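## Task

Take the white radish and the tomato out of the pan and get both entirely into the bag, sitting between its two layers. Every other item, including the white ball, must finish in the pan. The loaded part of the bag must rest on the table, with no more than one corner lying on an arm's base, no part of the bag inside the pan, and no part hanging more than a finger's width over the table edge.

## Robot and tools

Robot: two 6-joint arms, left_arm and right_arm, each with a two-finger gripper. Joint order everywhere (commands and readouts): waist, shoulder, elbow, wrist pitch, wrist yaw, wrist roll, then the gripper. Stated joint ranges in rad: waist -2.618 to 3.054, shoulder 0.000 to 3.142, elbow 0.000 to 3.142, wrist pitch -1.571 to 1.571, wrist yaw -1.571 to 1.571, wrist roll -2.094 to 2.094. True ends may differ by up to 0.059 rad (first four) or 0.124 rad (yaw, roll).

Frames: the scene frame has its origin at table-top height halfway between the nominal bases, +z up, +x outward over the table, left_arm toward +y (arm names do not match image sides). Calibrated bases: left_arm at (-0.019, +0.343, +0.033) m, quat_wxyz (1, 0, 0, -0.008); right_arm at (-0.046, -0.254, +0.023) m, quat_wxyz (1, 0, 0, +0.016). Each gripper's end_effector_position (m) and end_effector_quat_wxyz are reported in that arm's own base frame and may be off by a few cm, more when stretched. That position is the spot between the pads, roughly 1 cm short of the tips; fingers point along gripper +z and close along gripper y.

execute_actions(actions, cameras): actions is a list of actions; each action is a list of 1 to 15 rows, each row one 1/30 s step. A row is always 14 numbers in [-1, 1]: left_arm's six joint values and its opening, then right_arm's six and its opening. Joint values are offsets (not poses) measured from the Joint targets as they stood when that action began, not from the previous row; so a repeated value in a new action moves further. Scale: 1.0 equals 2.224 rad for waist, shoulder, elbow and 8.485 rad for the three wrist joints. The opening is absolute: +1 fully open, -1 shut. If a row has fewer than 15 steps, its last row is held to step 15. Asking a joint more than 0.059 rad (or 0.124 rad for yaw and roll) beyond its stated end rejects that action for both arms; if the first action fails that test or any action is malformed, the whole call is rejected. cameras: list of names, ["all"], or []; images come by default only with an empty actions list, which also shows the scene number and task.

move(target, speed, blend, opening_speed, grip_force, blocking, cameras): target is one 14-number row or a list of up to 15 rows, same layout and scale as above; every row is an offset from the current Joint targets (not chained from the previous row). Joints travel together, so hands follow curves; it does not avoid obstacles or the other arm. speed: rad/s of the joint with the farthest to go, 0.004 to 12.57, default 0.5, one value or one per target. blend: rad corner rounding per target, 0 means stop at it. opening_speed: at least 0.2 per second on the -1..+1 scale; use it to close gently. grip_force: 10 to 50 N per pad (50 full), one number or one per arm; it persists; lower force closes slowly. blocking=false returns after about 0.5 s while motion continues. Total path time caps near 10 s. The result adds a move: line, e.g. done, off_target (resting more than 0.035 rad off), moving, held, fault, plus limits=held if steps were withheld.

wait(seconds 0 to 3600, cameras) lets time pass without new commands; a running move keeps going. stop(cameras) brakes a running move (braking needs room). zoom_image(camera, region [x0, y0, x1, y1] in pixels, at most 504 by 504) enlarges part of the latest image of cam_head_left, cam_head_right, cam_high, cam_low, cam_left_wrist or cam_right_wrist (all 896x504). finished_scene(scene: 1 or 2) ends the scene irreversibly; the goal must hold with the robot idle.

Result lines: Joint positions and Joint velocities per arm (rad, rad/s, then pad gap in m; 0.094 when open); "within noise" means still. Joint targets are the base for your next offsets. Tool commands shows each gripper's current command; to keep a gripper unchanged, resend that value, because 0 is a real half-open command. grip_measured uses the command scale and reads a little wide when empty and narrower than the part under full squeeze. Joint torques are raw, offset and noisy. "joint sent to its limit" means a joint was clipped at its end; "joint command not followed" means the clearance check altered targets. MOTOR HOT appears near 75 °C; at 90 °C an OVER-TEMPERATURE FAULT folds that arm away for the rest of the scene.

Per step, each joint's target stays within 0.339 rad (big joints) or 2.2 rad (wrist joints) of its measured angle, and a target placing the hand over 200 mm away gets scaled back, so large offsets may need several actions. To stop an arm pressing on something, command its targets back past its measured positions.

Avoid: dropping items or releasing moving ones, hard hits on the table or fixed parts, the two arms touching or a gripper closing on the other's fingers, anything leaving the table, and long stretched or loaded holds that heat motors. Squeeze soft produce (tomato, banana, orange) slowly and lightly. Loose objects may get an occasional small push.

Each tool is called after "Request:" by a JSON object that holds its "api" and its "payload", one argument or row to a line.

## Session

Request:
{"api": "execute_actions", "payload": {
  "actions": []
}}

Scene clock: 0.00 s.
left_arm: end_effector_position=(+0.3974, -0.0003, +0.0922) grip_measured=+1.000 end_effector_quat_wxyz=(+0.578, -0.042, +0.815, -0.028) | right_arm: end_effector_position=(+0.3882, -0.0040, +0.0938) grip_measured=+1.000 end_effector_quat_wxyz=(+0.584, -0.002, +0.812, -0.016)
Joint positions: left_arm=[-0.004 1.548 0.371 0.839 -0.008 -0.102 0.094] | right_arm=[0 1.515 0.33 0.862 0.024 -0.022 0.094]
Joint velocities: within noise
Joint torques (N m): no reading
Heat: left arm: 25 °C; right arm: 28 °C.
Joint targets: left_arm=[-0.004 1.545 0.375 0.833 -0.008 -0.102] | right_arm=[0.000 1.507 0.340 0.875 0.024 -0.022]
Tool commands: left_gripper/opening=+1.0 right_gripper/opening=+1.0

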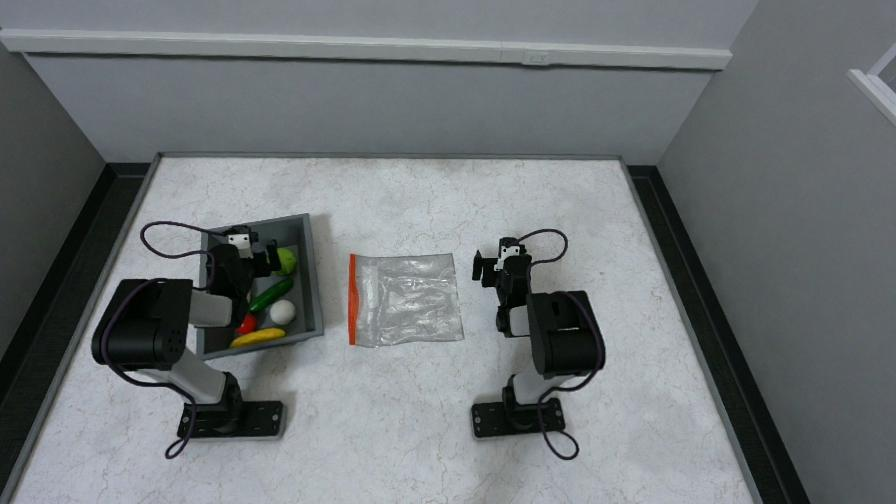

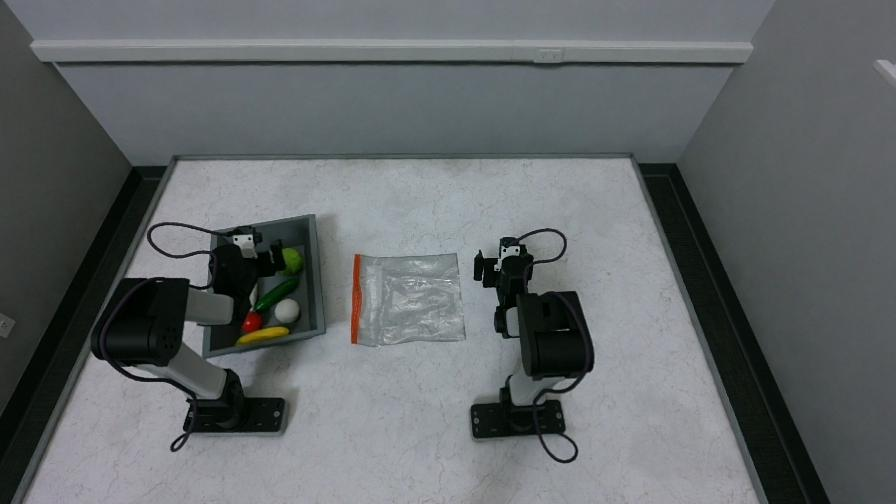

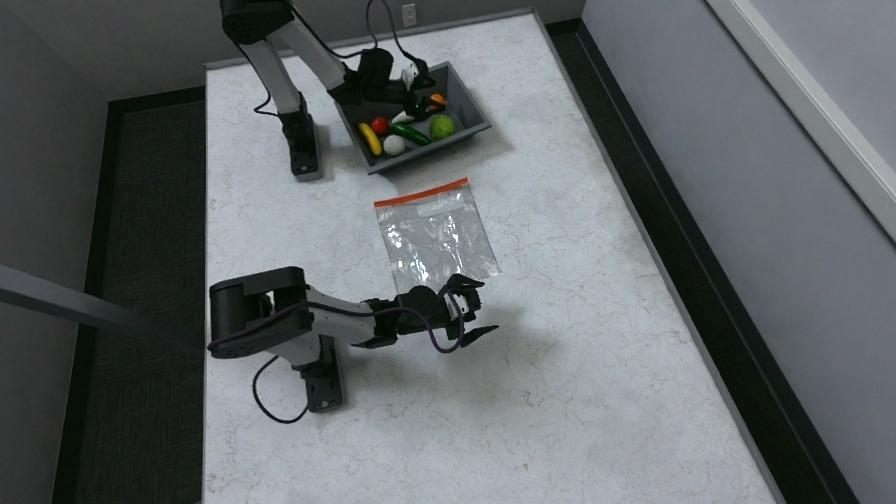

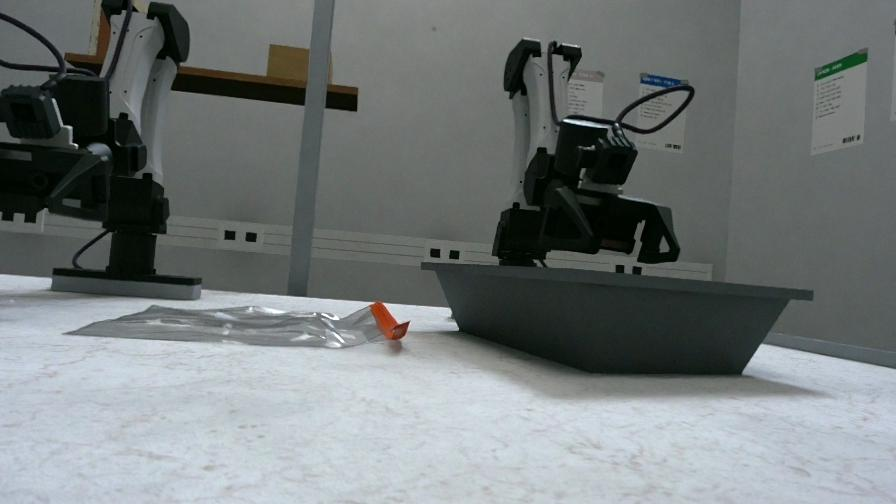

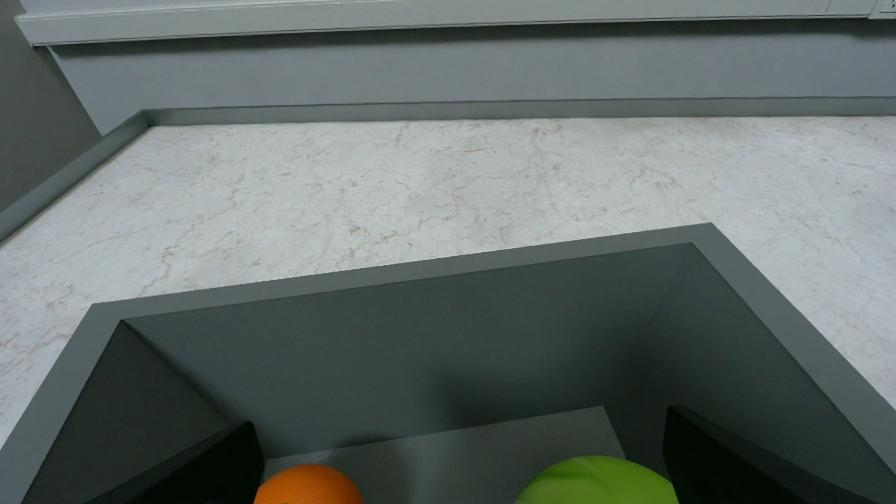

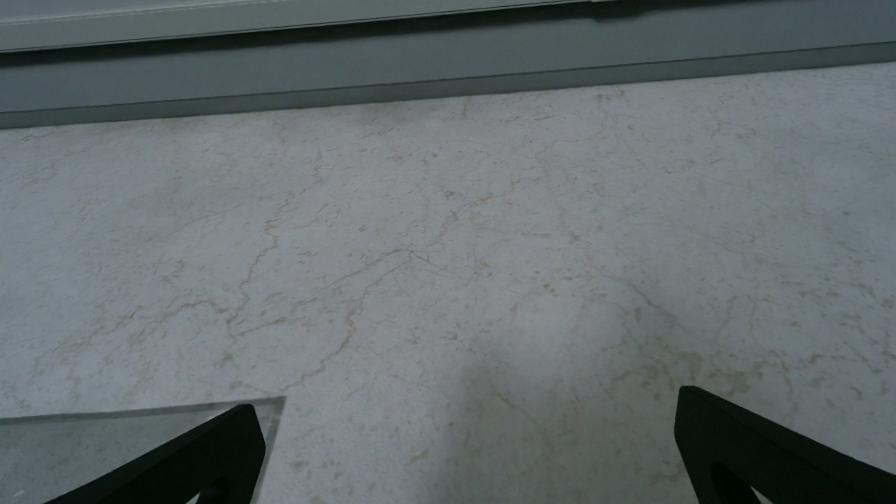

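Request:
{"api": "zoom_image", "payload": {
  "camera": "cam_low",
  "region": [40, 240, 480, 420]
}}

Request:
{"api": "zoom_image", "payload": {
  "camera": "cam_high",
  "region": [300, 30, 540, 310]
}}

Request:
{"api": "zoom_image", "payload": {
  "camera": "cam_head_right",
  "region": [190, 200, 500, 370]
}}

Scaled by 1.145 from the camera's image (finer frame: 1280x720).

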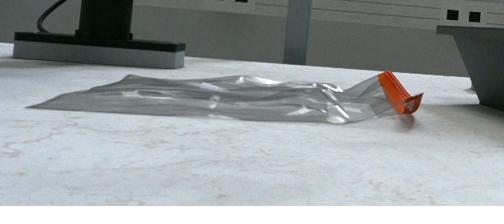

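Scaled by 1.800 from the camera's image (finer frame: 1280x720).

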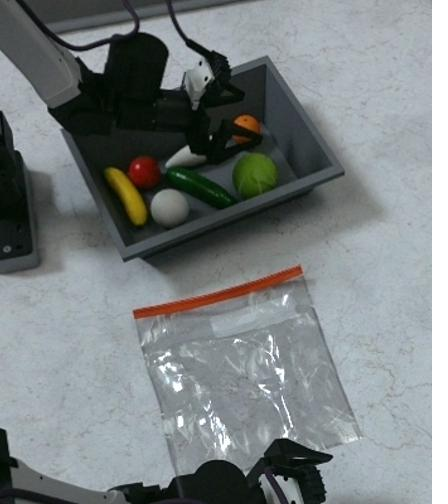

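Scaled by 1.626 from the camera's image (finer frame: 1280x720).

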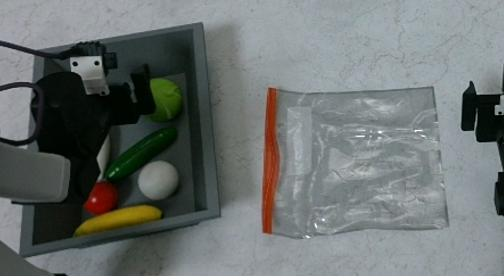

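Request:
{"api": "zoom_image", "payload": {
  "camera": "cam_low",
  "region": [330, 290, 430, 360]
}}

Request:
{"api": "zoom_image", "payload": {
  "camera": "cam_head_right",
  "region": [330, 240, 430, 360]
}}

Request:
{"api": "zoom_image", "payload": {
  "camera": "cam_high",
  "region": [360, 160, 500, 230]
}}

Scaled by 5.040 from the camera's image (finer frame: 1280x720).

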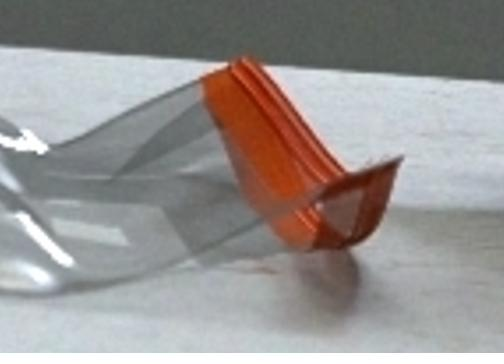

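Scaled by 4.200 from the camera's image (finer frame: 1280x720).

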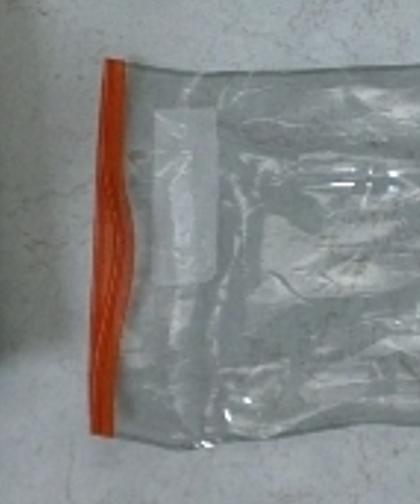

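Scaled by 3.600 from the camera's image (finer frame: 1280x720).

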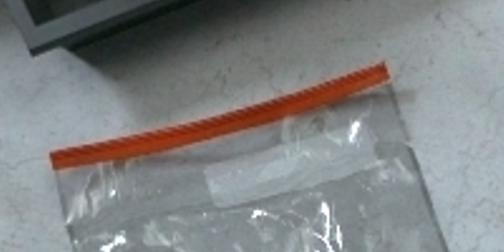

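Request:
{"api": "move", "payload": {
  "target": [0.0108,-0.1295,0.3656,-0.2752,0.0009,0.012,0.4,0.3584,0.1969,0.5355,-0.1983,-0.0028,0.0026,-0.1],
  "speed": 1.3,
  "cameras": ["all"]
}}

Scene clock: 9.13 s.
left_arm: end_effector_position=(+0.1864, +0.0038, +0.1534) grip_measured=+0.402 end_effector_quat_wxyz=(-0.008, -0.013, +1.000, +0.004) | right_arm: end_effector_position=(+0.3102, +0.3160, +0.0801) grip_measured=-0.099 end_effector_quat_wxyz=(+0.157, -0.386, +0.907, +0.062)
Joint positions: left_arm=[0.013 1.266 1.169 -1.49 -0.008 -0.013 0.066] | right_arm=[0.797 1.929 1.502 -0.806 0.007 -0.007 0.042]
Joint torques (N m): left_arm=[0.76 -3.9 8.73 0.23 0.07 0.07] | right_arm=[0.12 -8.12 9.26 0.83 -0.08 0.12]
Heat: left arm: 28 °C; right arm: 28 °C.
Joint targets: left_arm=[0.020 1.257 1.189 -1.502 0.000 0.000] | right_arm=[0.798 1.945 1.531 -0.807 0.001 0.000]
move: done

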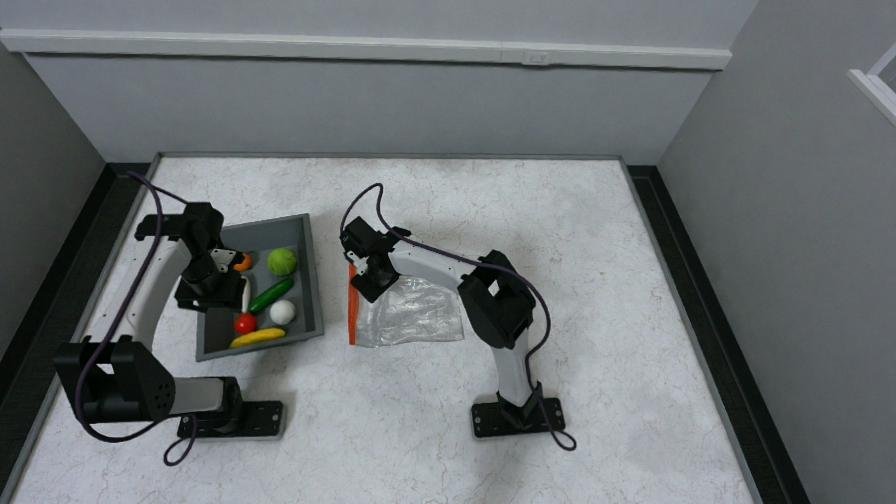

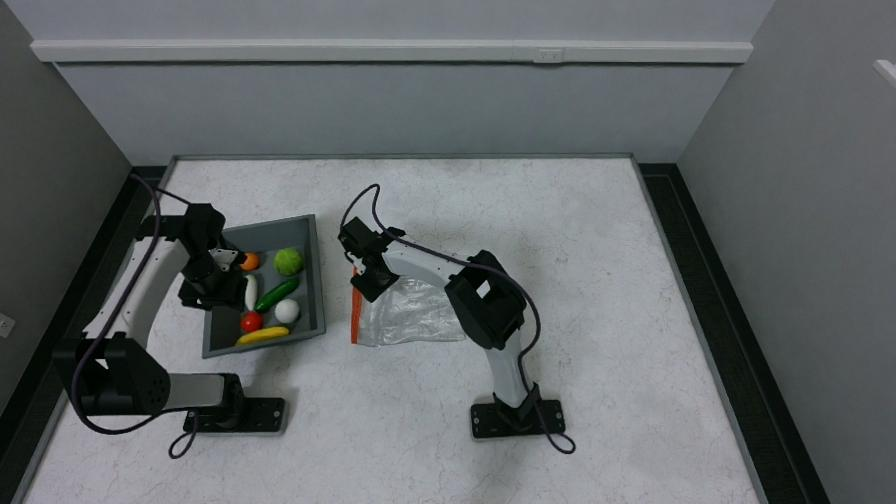

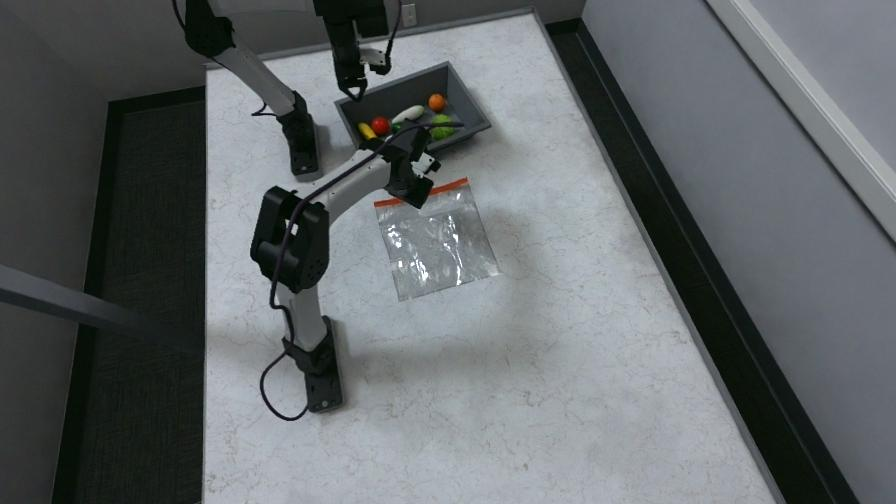

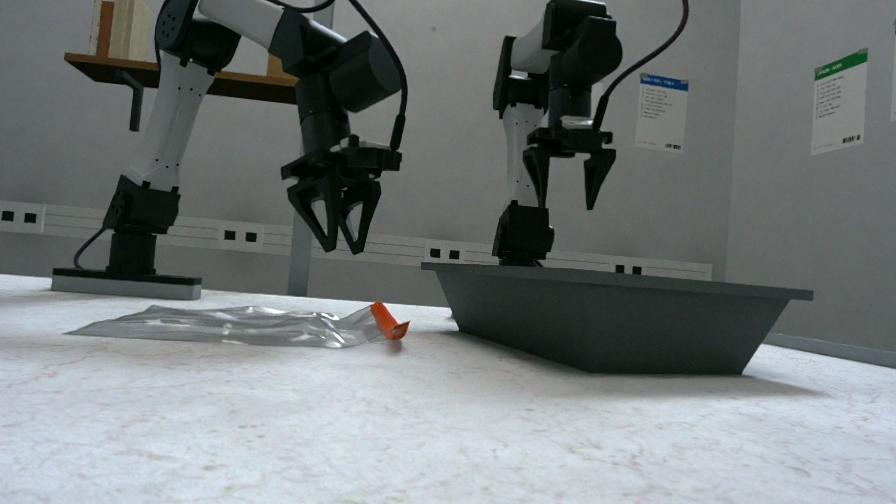

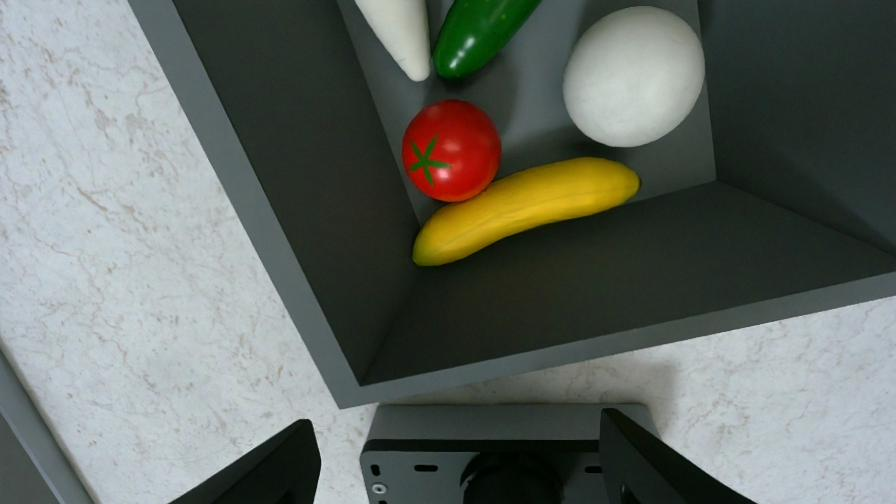

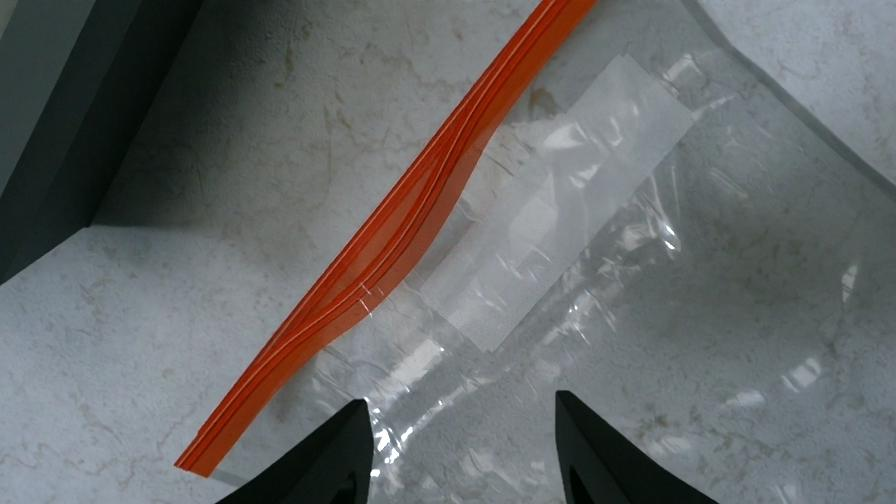

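Request:
{"api": "move", "payload": {
  "target": [0,0,0,0,0,0,0.8,0.0076,0.1362,0.1646,-0.0178,0,0.0807,-0.1],
  "speed": 0.9,
  "cameras": ["cam_right_wrist","cam_low","cam_head_right","cam_high"]
}}

Scene clock: 12.40 s.
left_arm: end_effector_position=(+0.1863, +0.0038, +0.1534) grip_measured=+0.798 end_effector_quat_wxyz=(-0.008, -0.013, +1.000, +0.004) | right_arm: end_effector_position=(+0.3421, +0.3568, +0.0508) grip_measured=-0.099 end_effector_quat_wxyz=(+0.095, -0.065, +0.990, +0.083)
Joint positions: left_arm=[0.013 1.266 1.169 -1.491 -0.008 -0.012 0.084] | right_arm=[0.809 2.232 1.869 -0.955 0.007 0.677 0.042]
Joint torques (N m): left_arm=[0.77 -3.97 8.73 0.23 0.06 0.07] | right_arm=[0.61 -10.3 9.16 0.69 -0.05 0.1]
Heat: left arm: 27 °C; right arm: 30 °C.
Joint targets: left_arm=[0.020 1.257 1.189 -1.502 0.000 0.000] | right_arm=[0.815 2.247 1.898 -0.958 0.001 0.685]
move: done
Images, in order (width x height): cam_head_right 896x504, cam_high 896x504, cam_low 896x504, cam_right_wrist 896x504.

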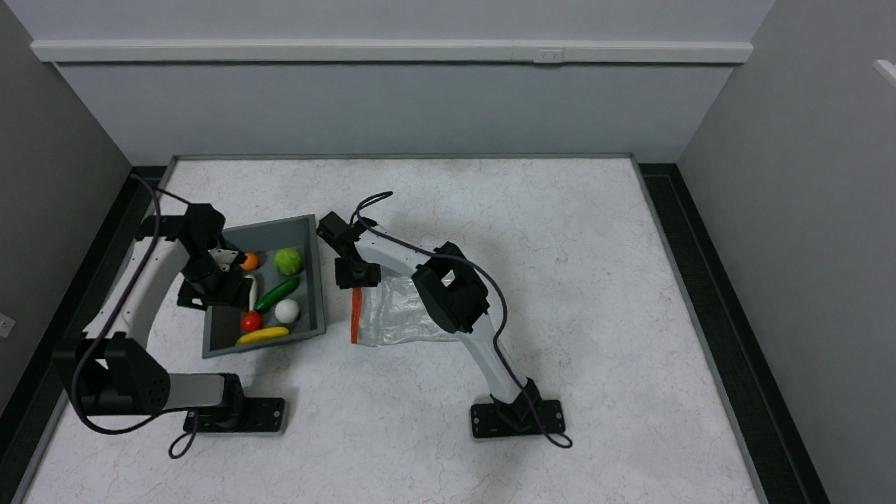

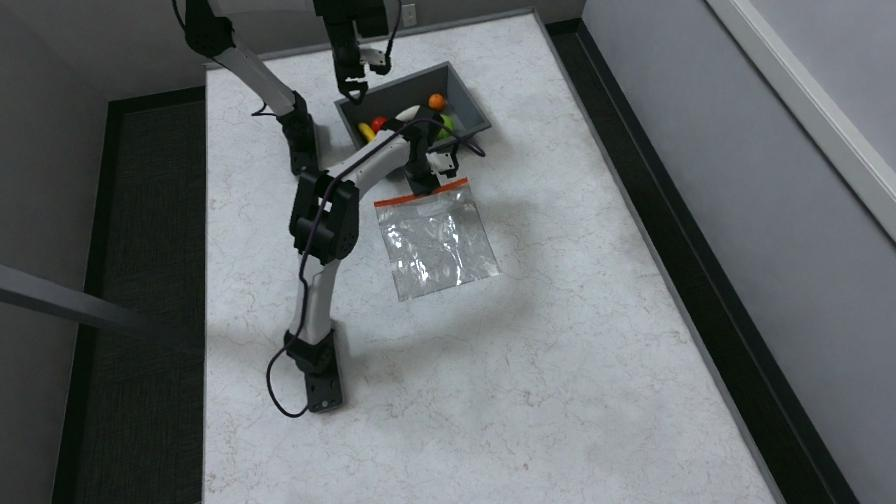

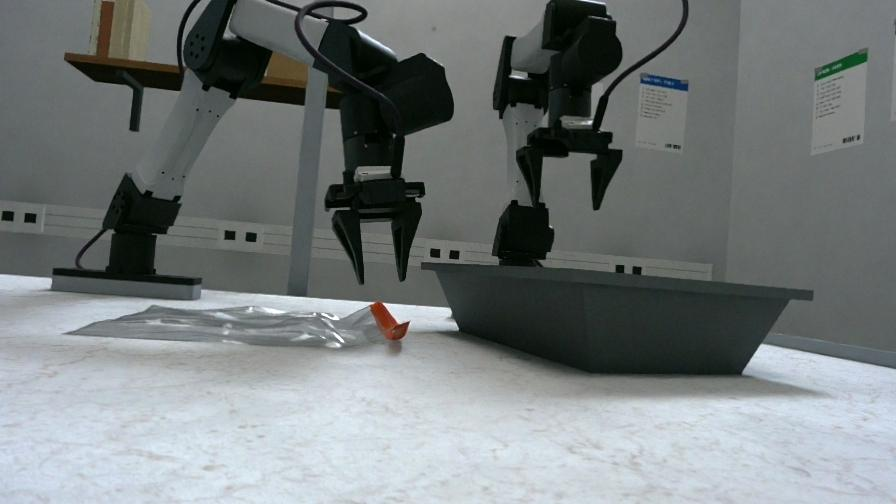

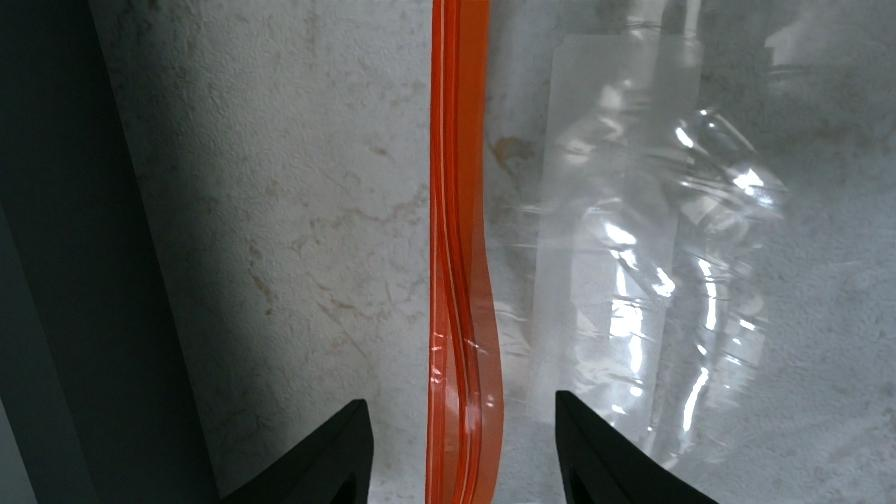

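Request:
{"api": "move", "payload": {
  "target": [0,0,0,0,0,0,0.8,0.0144,0.0998,0.1259,-0.0363,0,0.0041,-0.36],
  "speed": 0.7,
  "cameras": ["cam_right_wrist","cam_low"]
}}

Scene clock: 16.10 s.
left_arm: end_effector_position=(+0.1863, +0.0038, +0.1534) grip_measured=+0.798 end_effector_quat_wxyz=(-0.008, -0.013, +1.000, +0.004) | right_arm: end_effector_position=(+0.3182, +0.3560, +0.0163) grip_measured=-0.359 end_effector_quat_wxyz=(+0.004, -0.066, +0.998, +0.000)
Joint positions: left_arm=[0.013 1.266 1.169 -1.491 -0.008 -0.012 0.084] | right_arm=[0.844 2.456 2.151 -1.26 0.007 0.712 0.03]
Joint torques (N m): left_arm=[0.77 -3.93 8.75 0.24 0.06 0.07] | right_arm=[0.24 -11.45 8.59 0.17 -0.04 0.12]
Heat: left arm: 27 °C; right arm: 31 °C.
Joint targets: left_arm=[0.020 1.257 1.189 -1.502 0.000 0.000] | right_arm=[0.847 2.470 2.178 -1.266 0.001 0.719]
move: done
Images, in order (width x height): cam_low 896x504, cam_right_wrist 896x504.

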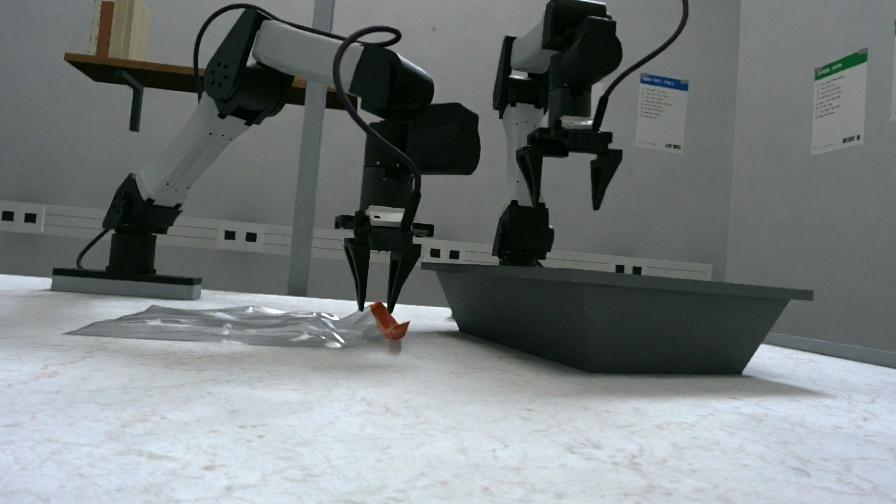

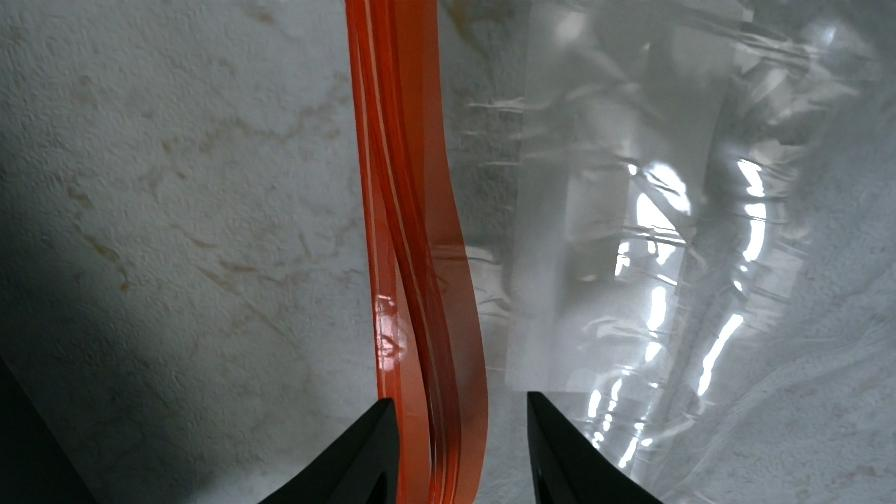

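Request:
{"api": "move", "payload": {
  "target": [0,0,0,0,0,0,0.8,0.0112,-0.0364,-0.0890,0.0134,0,0.0029,-0.36],
  "speed": 0.5,
  "cameras": ["cam_right_wrist","cam_low"]
}}

Request:
{"api": "zoom_image", "payload": {
  "camera": "cam_low",
  "region": [320, 250, 480, 370]
}}

Scene clock: 17.63 s.
left_arm: end_effector_position=(+0.1863, +0.0038, +0.1534) grip_measured=+0.798 end_effector_quat_wxyz=(-0.008, -0.013, +1.000, +0.004) | right_arm: end_effector_position=(+0.2990, +0.3490, -0.0078) grip_measured=-0.359 end_effector_quat_wxyz=(-0.008, -0.064, +0.998, -0.012)
Joint positions: left_arm=[0.013 1.266 1.169 -1.491 -0.008 -0.012 0.084] | right_arm=[0.865 2.423 1.995 -1.17 0.006 0.736 0.03]
Joint torques (N m): left_arm=[0.73 -3.96 8.7 0.23 0.06 0.07] | right_arm=[0.76 -15.36 4.44 0.4 -0.04 0.12]
Heat: left arm: 27 °C; right arm: 32 °C.
Joint targets: left_arm=[0.020 1.257 1.189 -1.502 0.000 0.000] | right_arm=[0.872 2.389 1.980 -1.153 0.000 0.744]
move: done
Images, in order (width x height): cam_low 896x504, cam_right_wrist 896x504.

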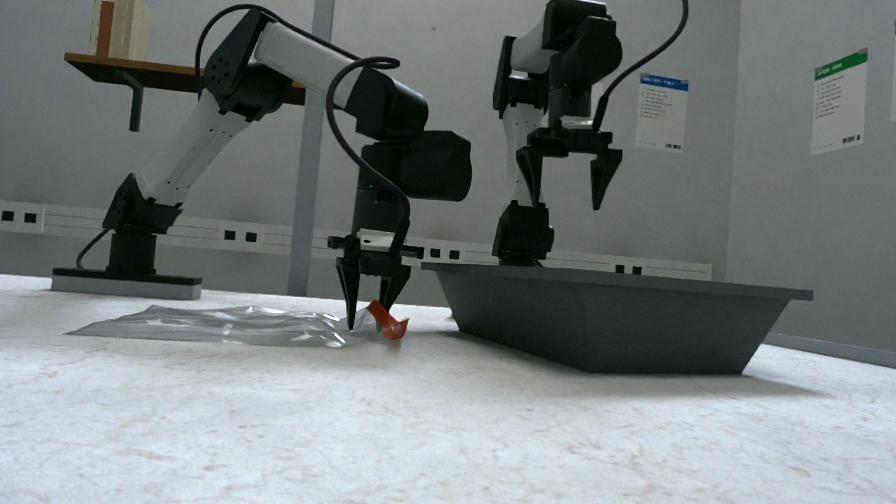

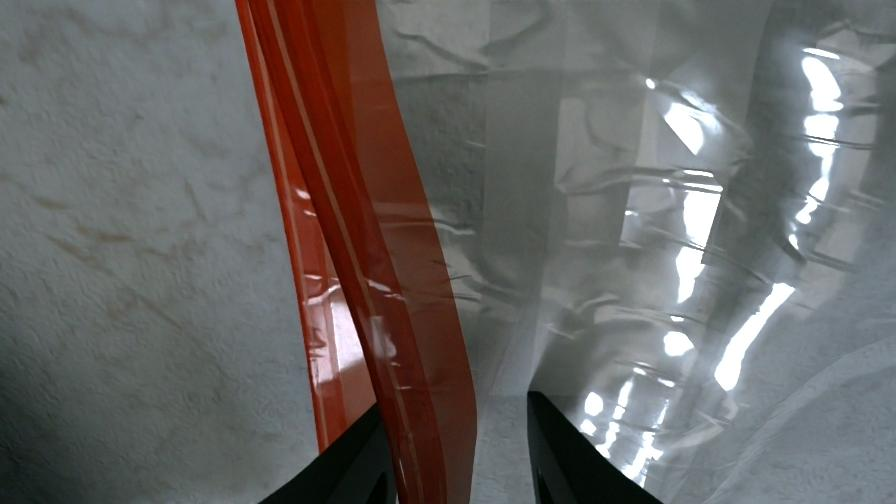

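Scaled by 3.150 from the camera's image (finer frame: 1280x720).

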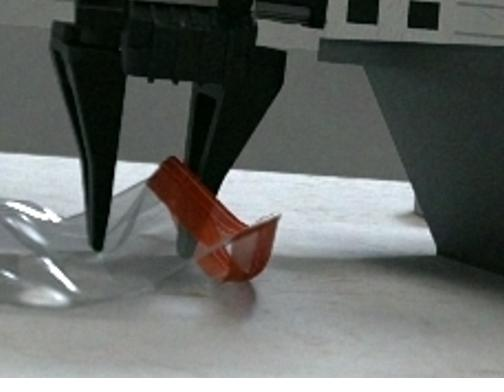

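Request:
{"api": "move", "payload": {
  "target": [0,0,0,0,0,0,0.8,0,0,0,0,0,0,-1],
  "opening_speed": 0.6,
  "cameras": ["cam_right_wrist","cam_low"]
}}

Request:
{"api": "zoom_image", "payload": {
  "camera": "cam_low",
  "region": [320, 250, 480, 370]
}}

Scene clock: 19.40 s.
left_arm: end_effector_position=(+0.1863, +0.0038, +0.1534) grip_measured=+0.798 end_effector_quat_wxyz=(-0.008, -0.013, +1.000, +0.004) | right_arm: end_effector_position=(+0.2990, +0.3501, -0.0078) grip_measured=-0.988 end_effector_quat_wxyz=(-0.007, -0.064, +0.998, -0.010)
Joint positions: left_arm=[0.013 1.266 1.169 -1.491 -0.008 -0.012 0.084] | right_arm=[0.866 2.423 1.995 -1.167 0.005 0.738 0.001]
Joint torques (N m): left_arm=[0.73 -4 8.72 0.24 0.07 0.07] | right_arm=[0.51 -15.46 4.44 0.35 -0.03 0.12]
Heat: left arm: 27 °C; right arm: 34 °C.
Joint targets: left_arm=[0.020 1.257 1.189 -1.502 0.000 0.000] | right_arm=[0.872 2.389 1.980 -1.153 0.001 0.744]
move: done
Images, in order (width x height): cam_low 896x504, cam_right_wrist 896x504.

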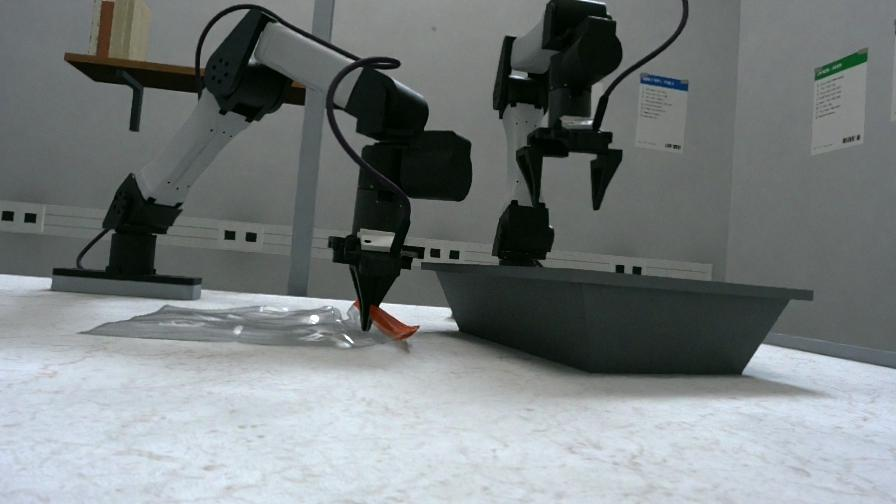

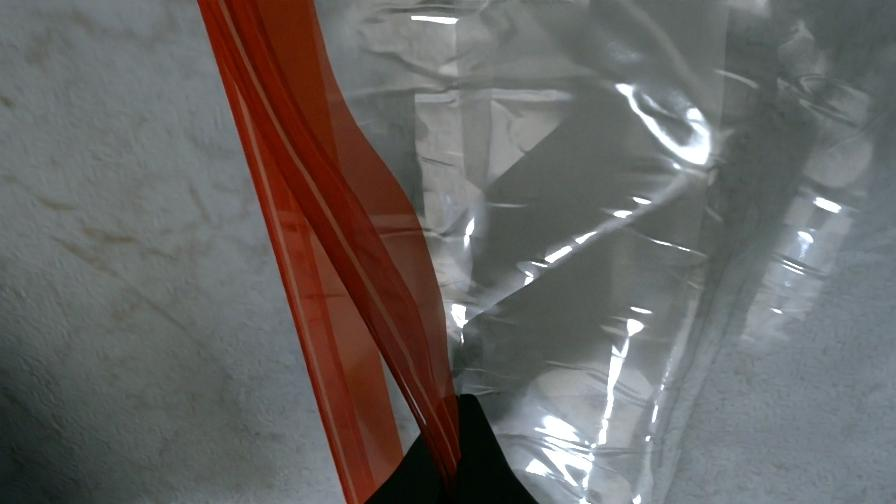

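Scaled by 3.150 from the camera's image (finer frame: 1280x720).

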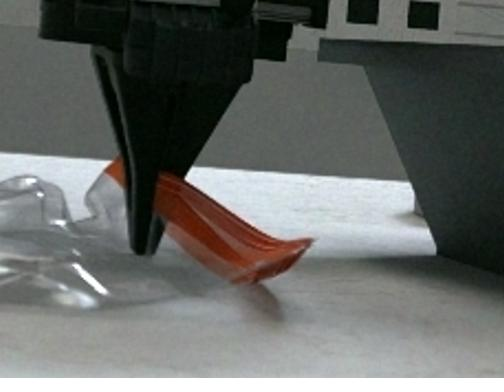

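Request:
{"api": "move", "payload": {
  "target": [0,0.0544,-0.1704,0.0611,0,0,0.4,-0.0162,-0.2433,-0.3287,0.0843,0,-0.0046,-1],
  "speed": 0.6,
  "cameras": ["all"]
}}

Request:
{"api": "zoom_image", "payload": {
  "camera": "cam_low",
  "region": [200, 200, 520, 380]
}}

Scene clock: 23.87 s.
left_arm: end_effector_position=(+0.2139, +0.0042, +0.0475) grip_measured=+0.402 end_effector_quat_wxyz=(+0.014, -0.013, +1.000, +0.004) | right_arm: end_effector_position=(+0.3004, +0.3348, +0.0457) grip_measured=-0.988 end_effector_quat_wxyz=(+0.170, -0.062, +0.970, +0.164)
Joint positions: left_arm=[0.013 1.368 0.819 -0.994 -0.008 -0.012 0.066] | right_arm=[0.841 1.893 1.254 -0.456 0.005 0.713 0.001]
Joint torques (N m): left_arm=[0.77 -3.3 5.78 0.59 0.06 0.07] | right_arm=[-0.53 -13.05 5.86 1.33 -0.04 -0.05]
Heat: left arm: 27 °C; right arm: 37 °C.
Joint targets: left_arm=[0.020 1.378 0.809 -0.984 0.000 0.000] | right_arm=[0.836 1.847 1.249 -0.437 0.001 0.705]
move: off_target (right_arm); right_arm: the shoulder is farthest, 0.045 rad from its target

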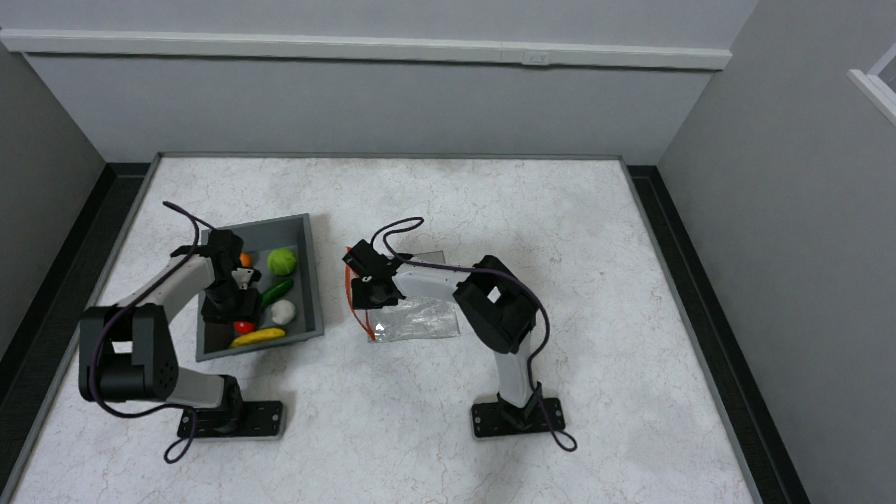

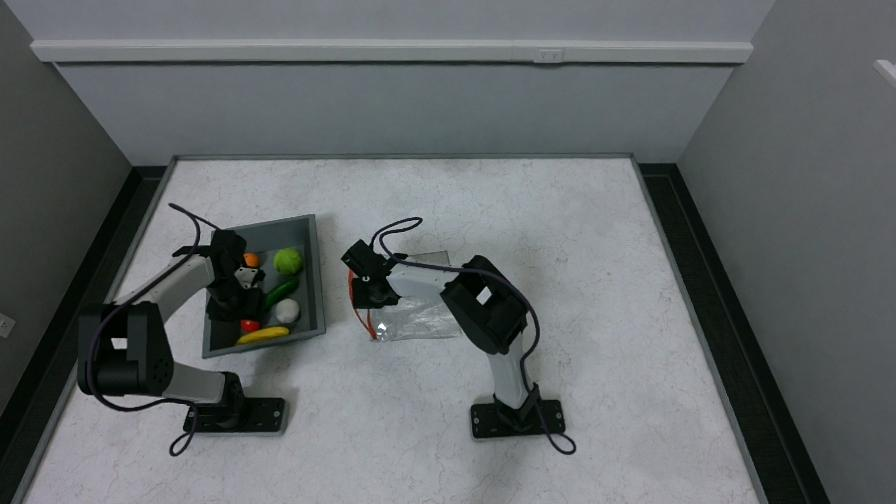

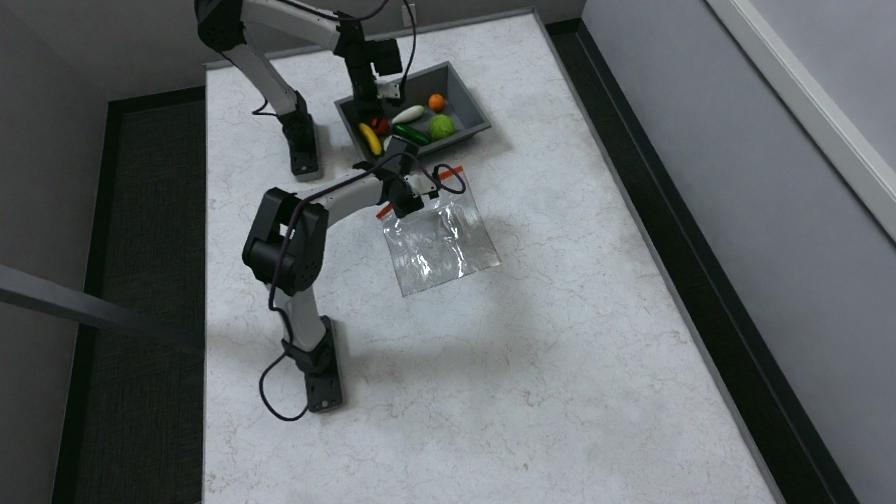

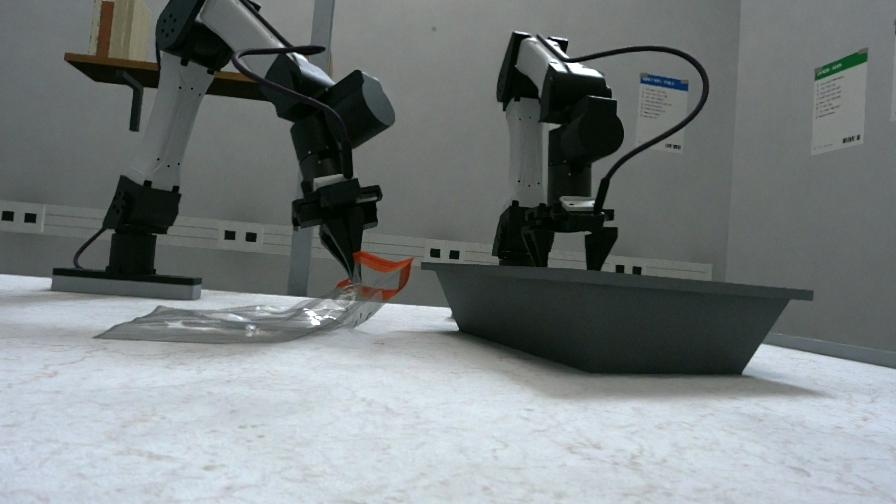

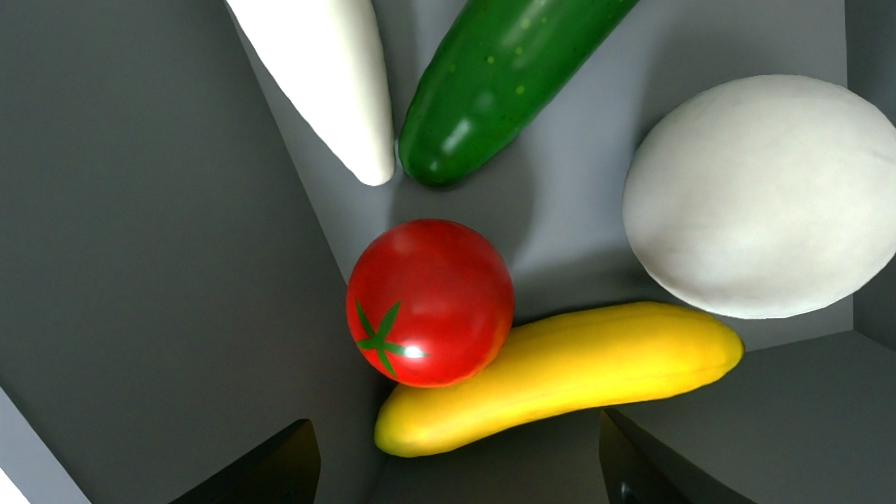

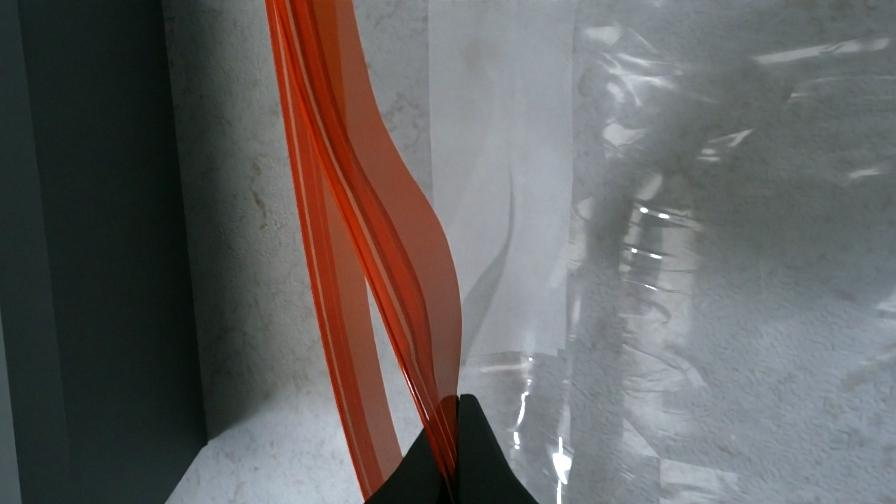

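Scaled by 1.575 from the camera's image (finer frame: 1280x720).

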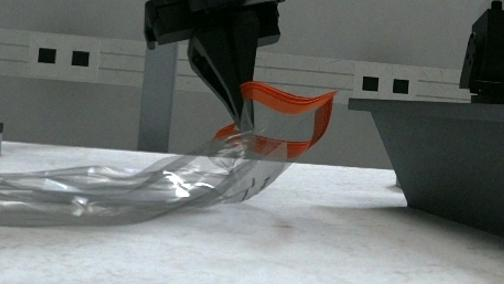

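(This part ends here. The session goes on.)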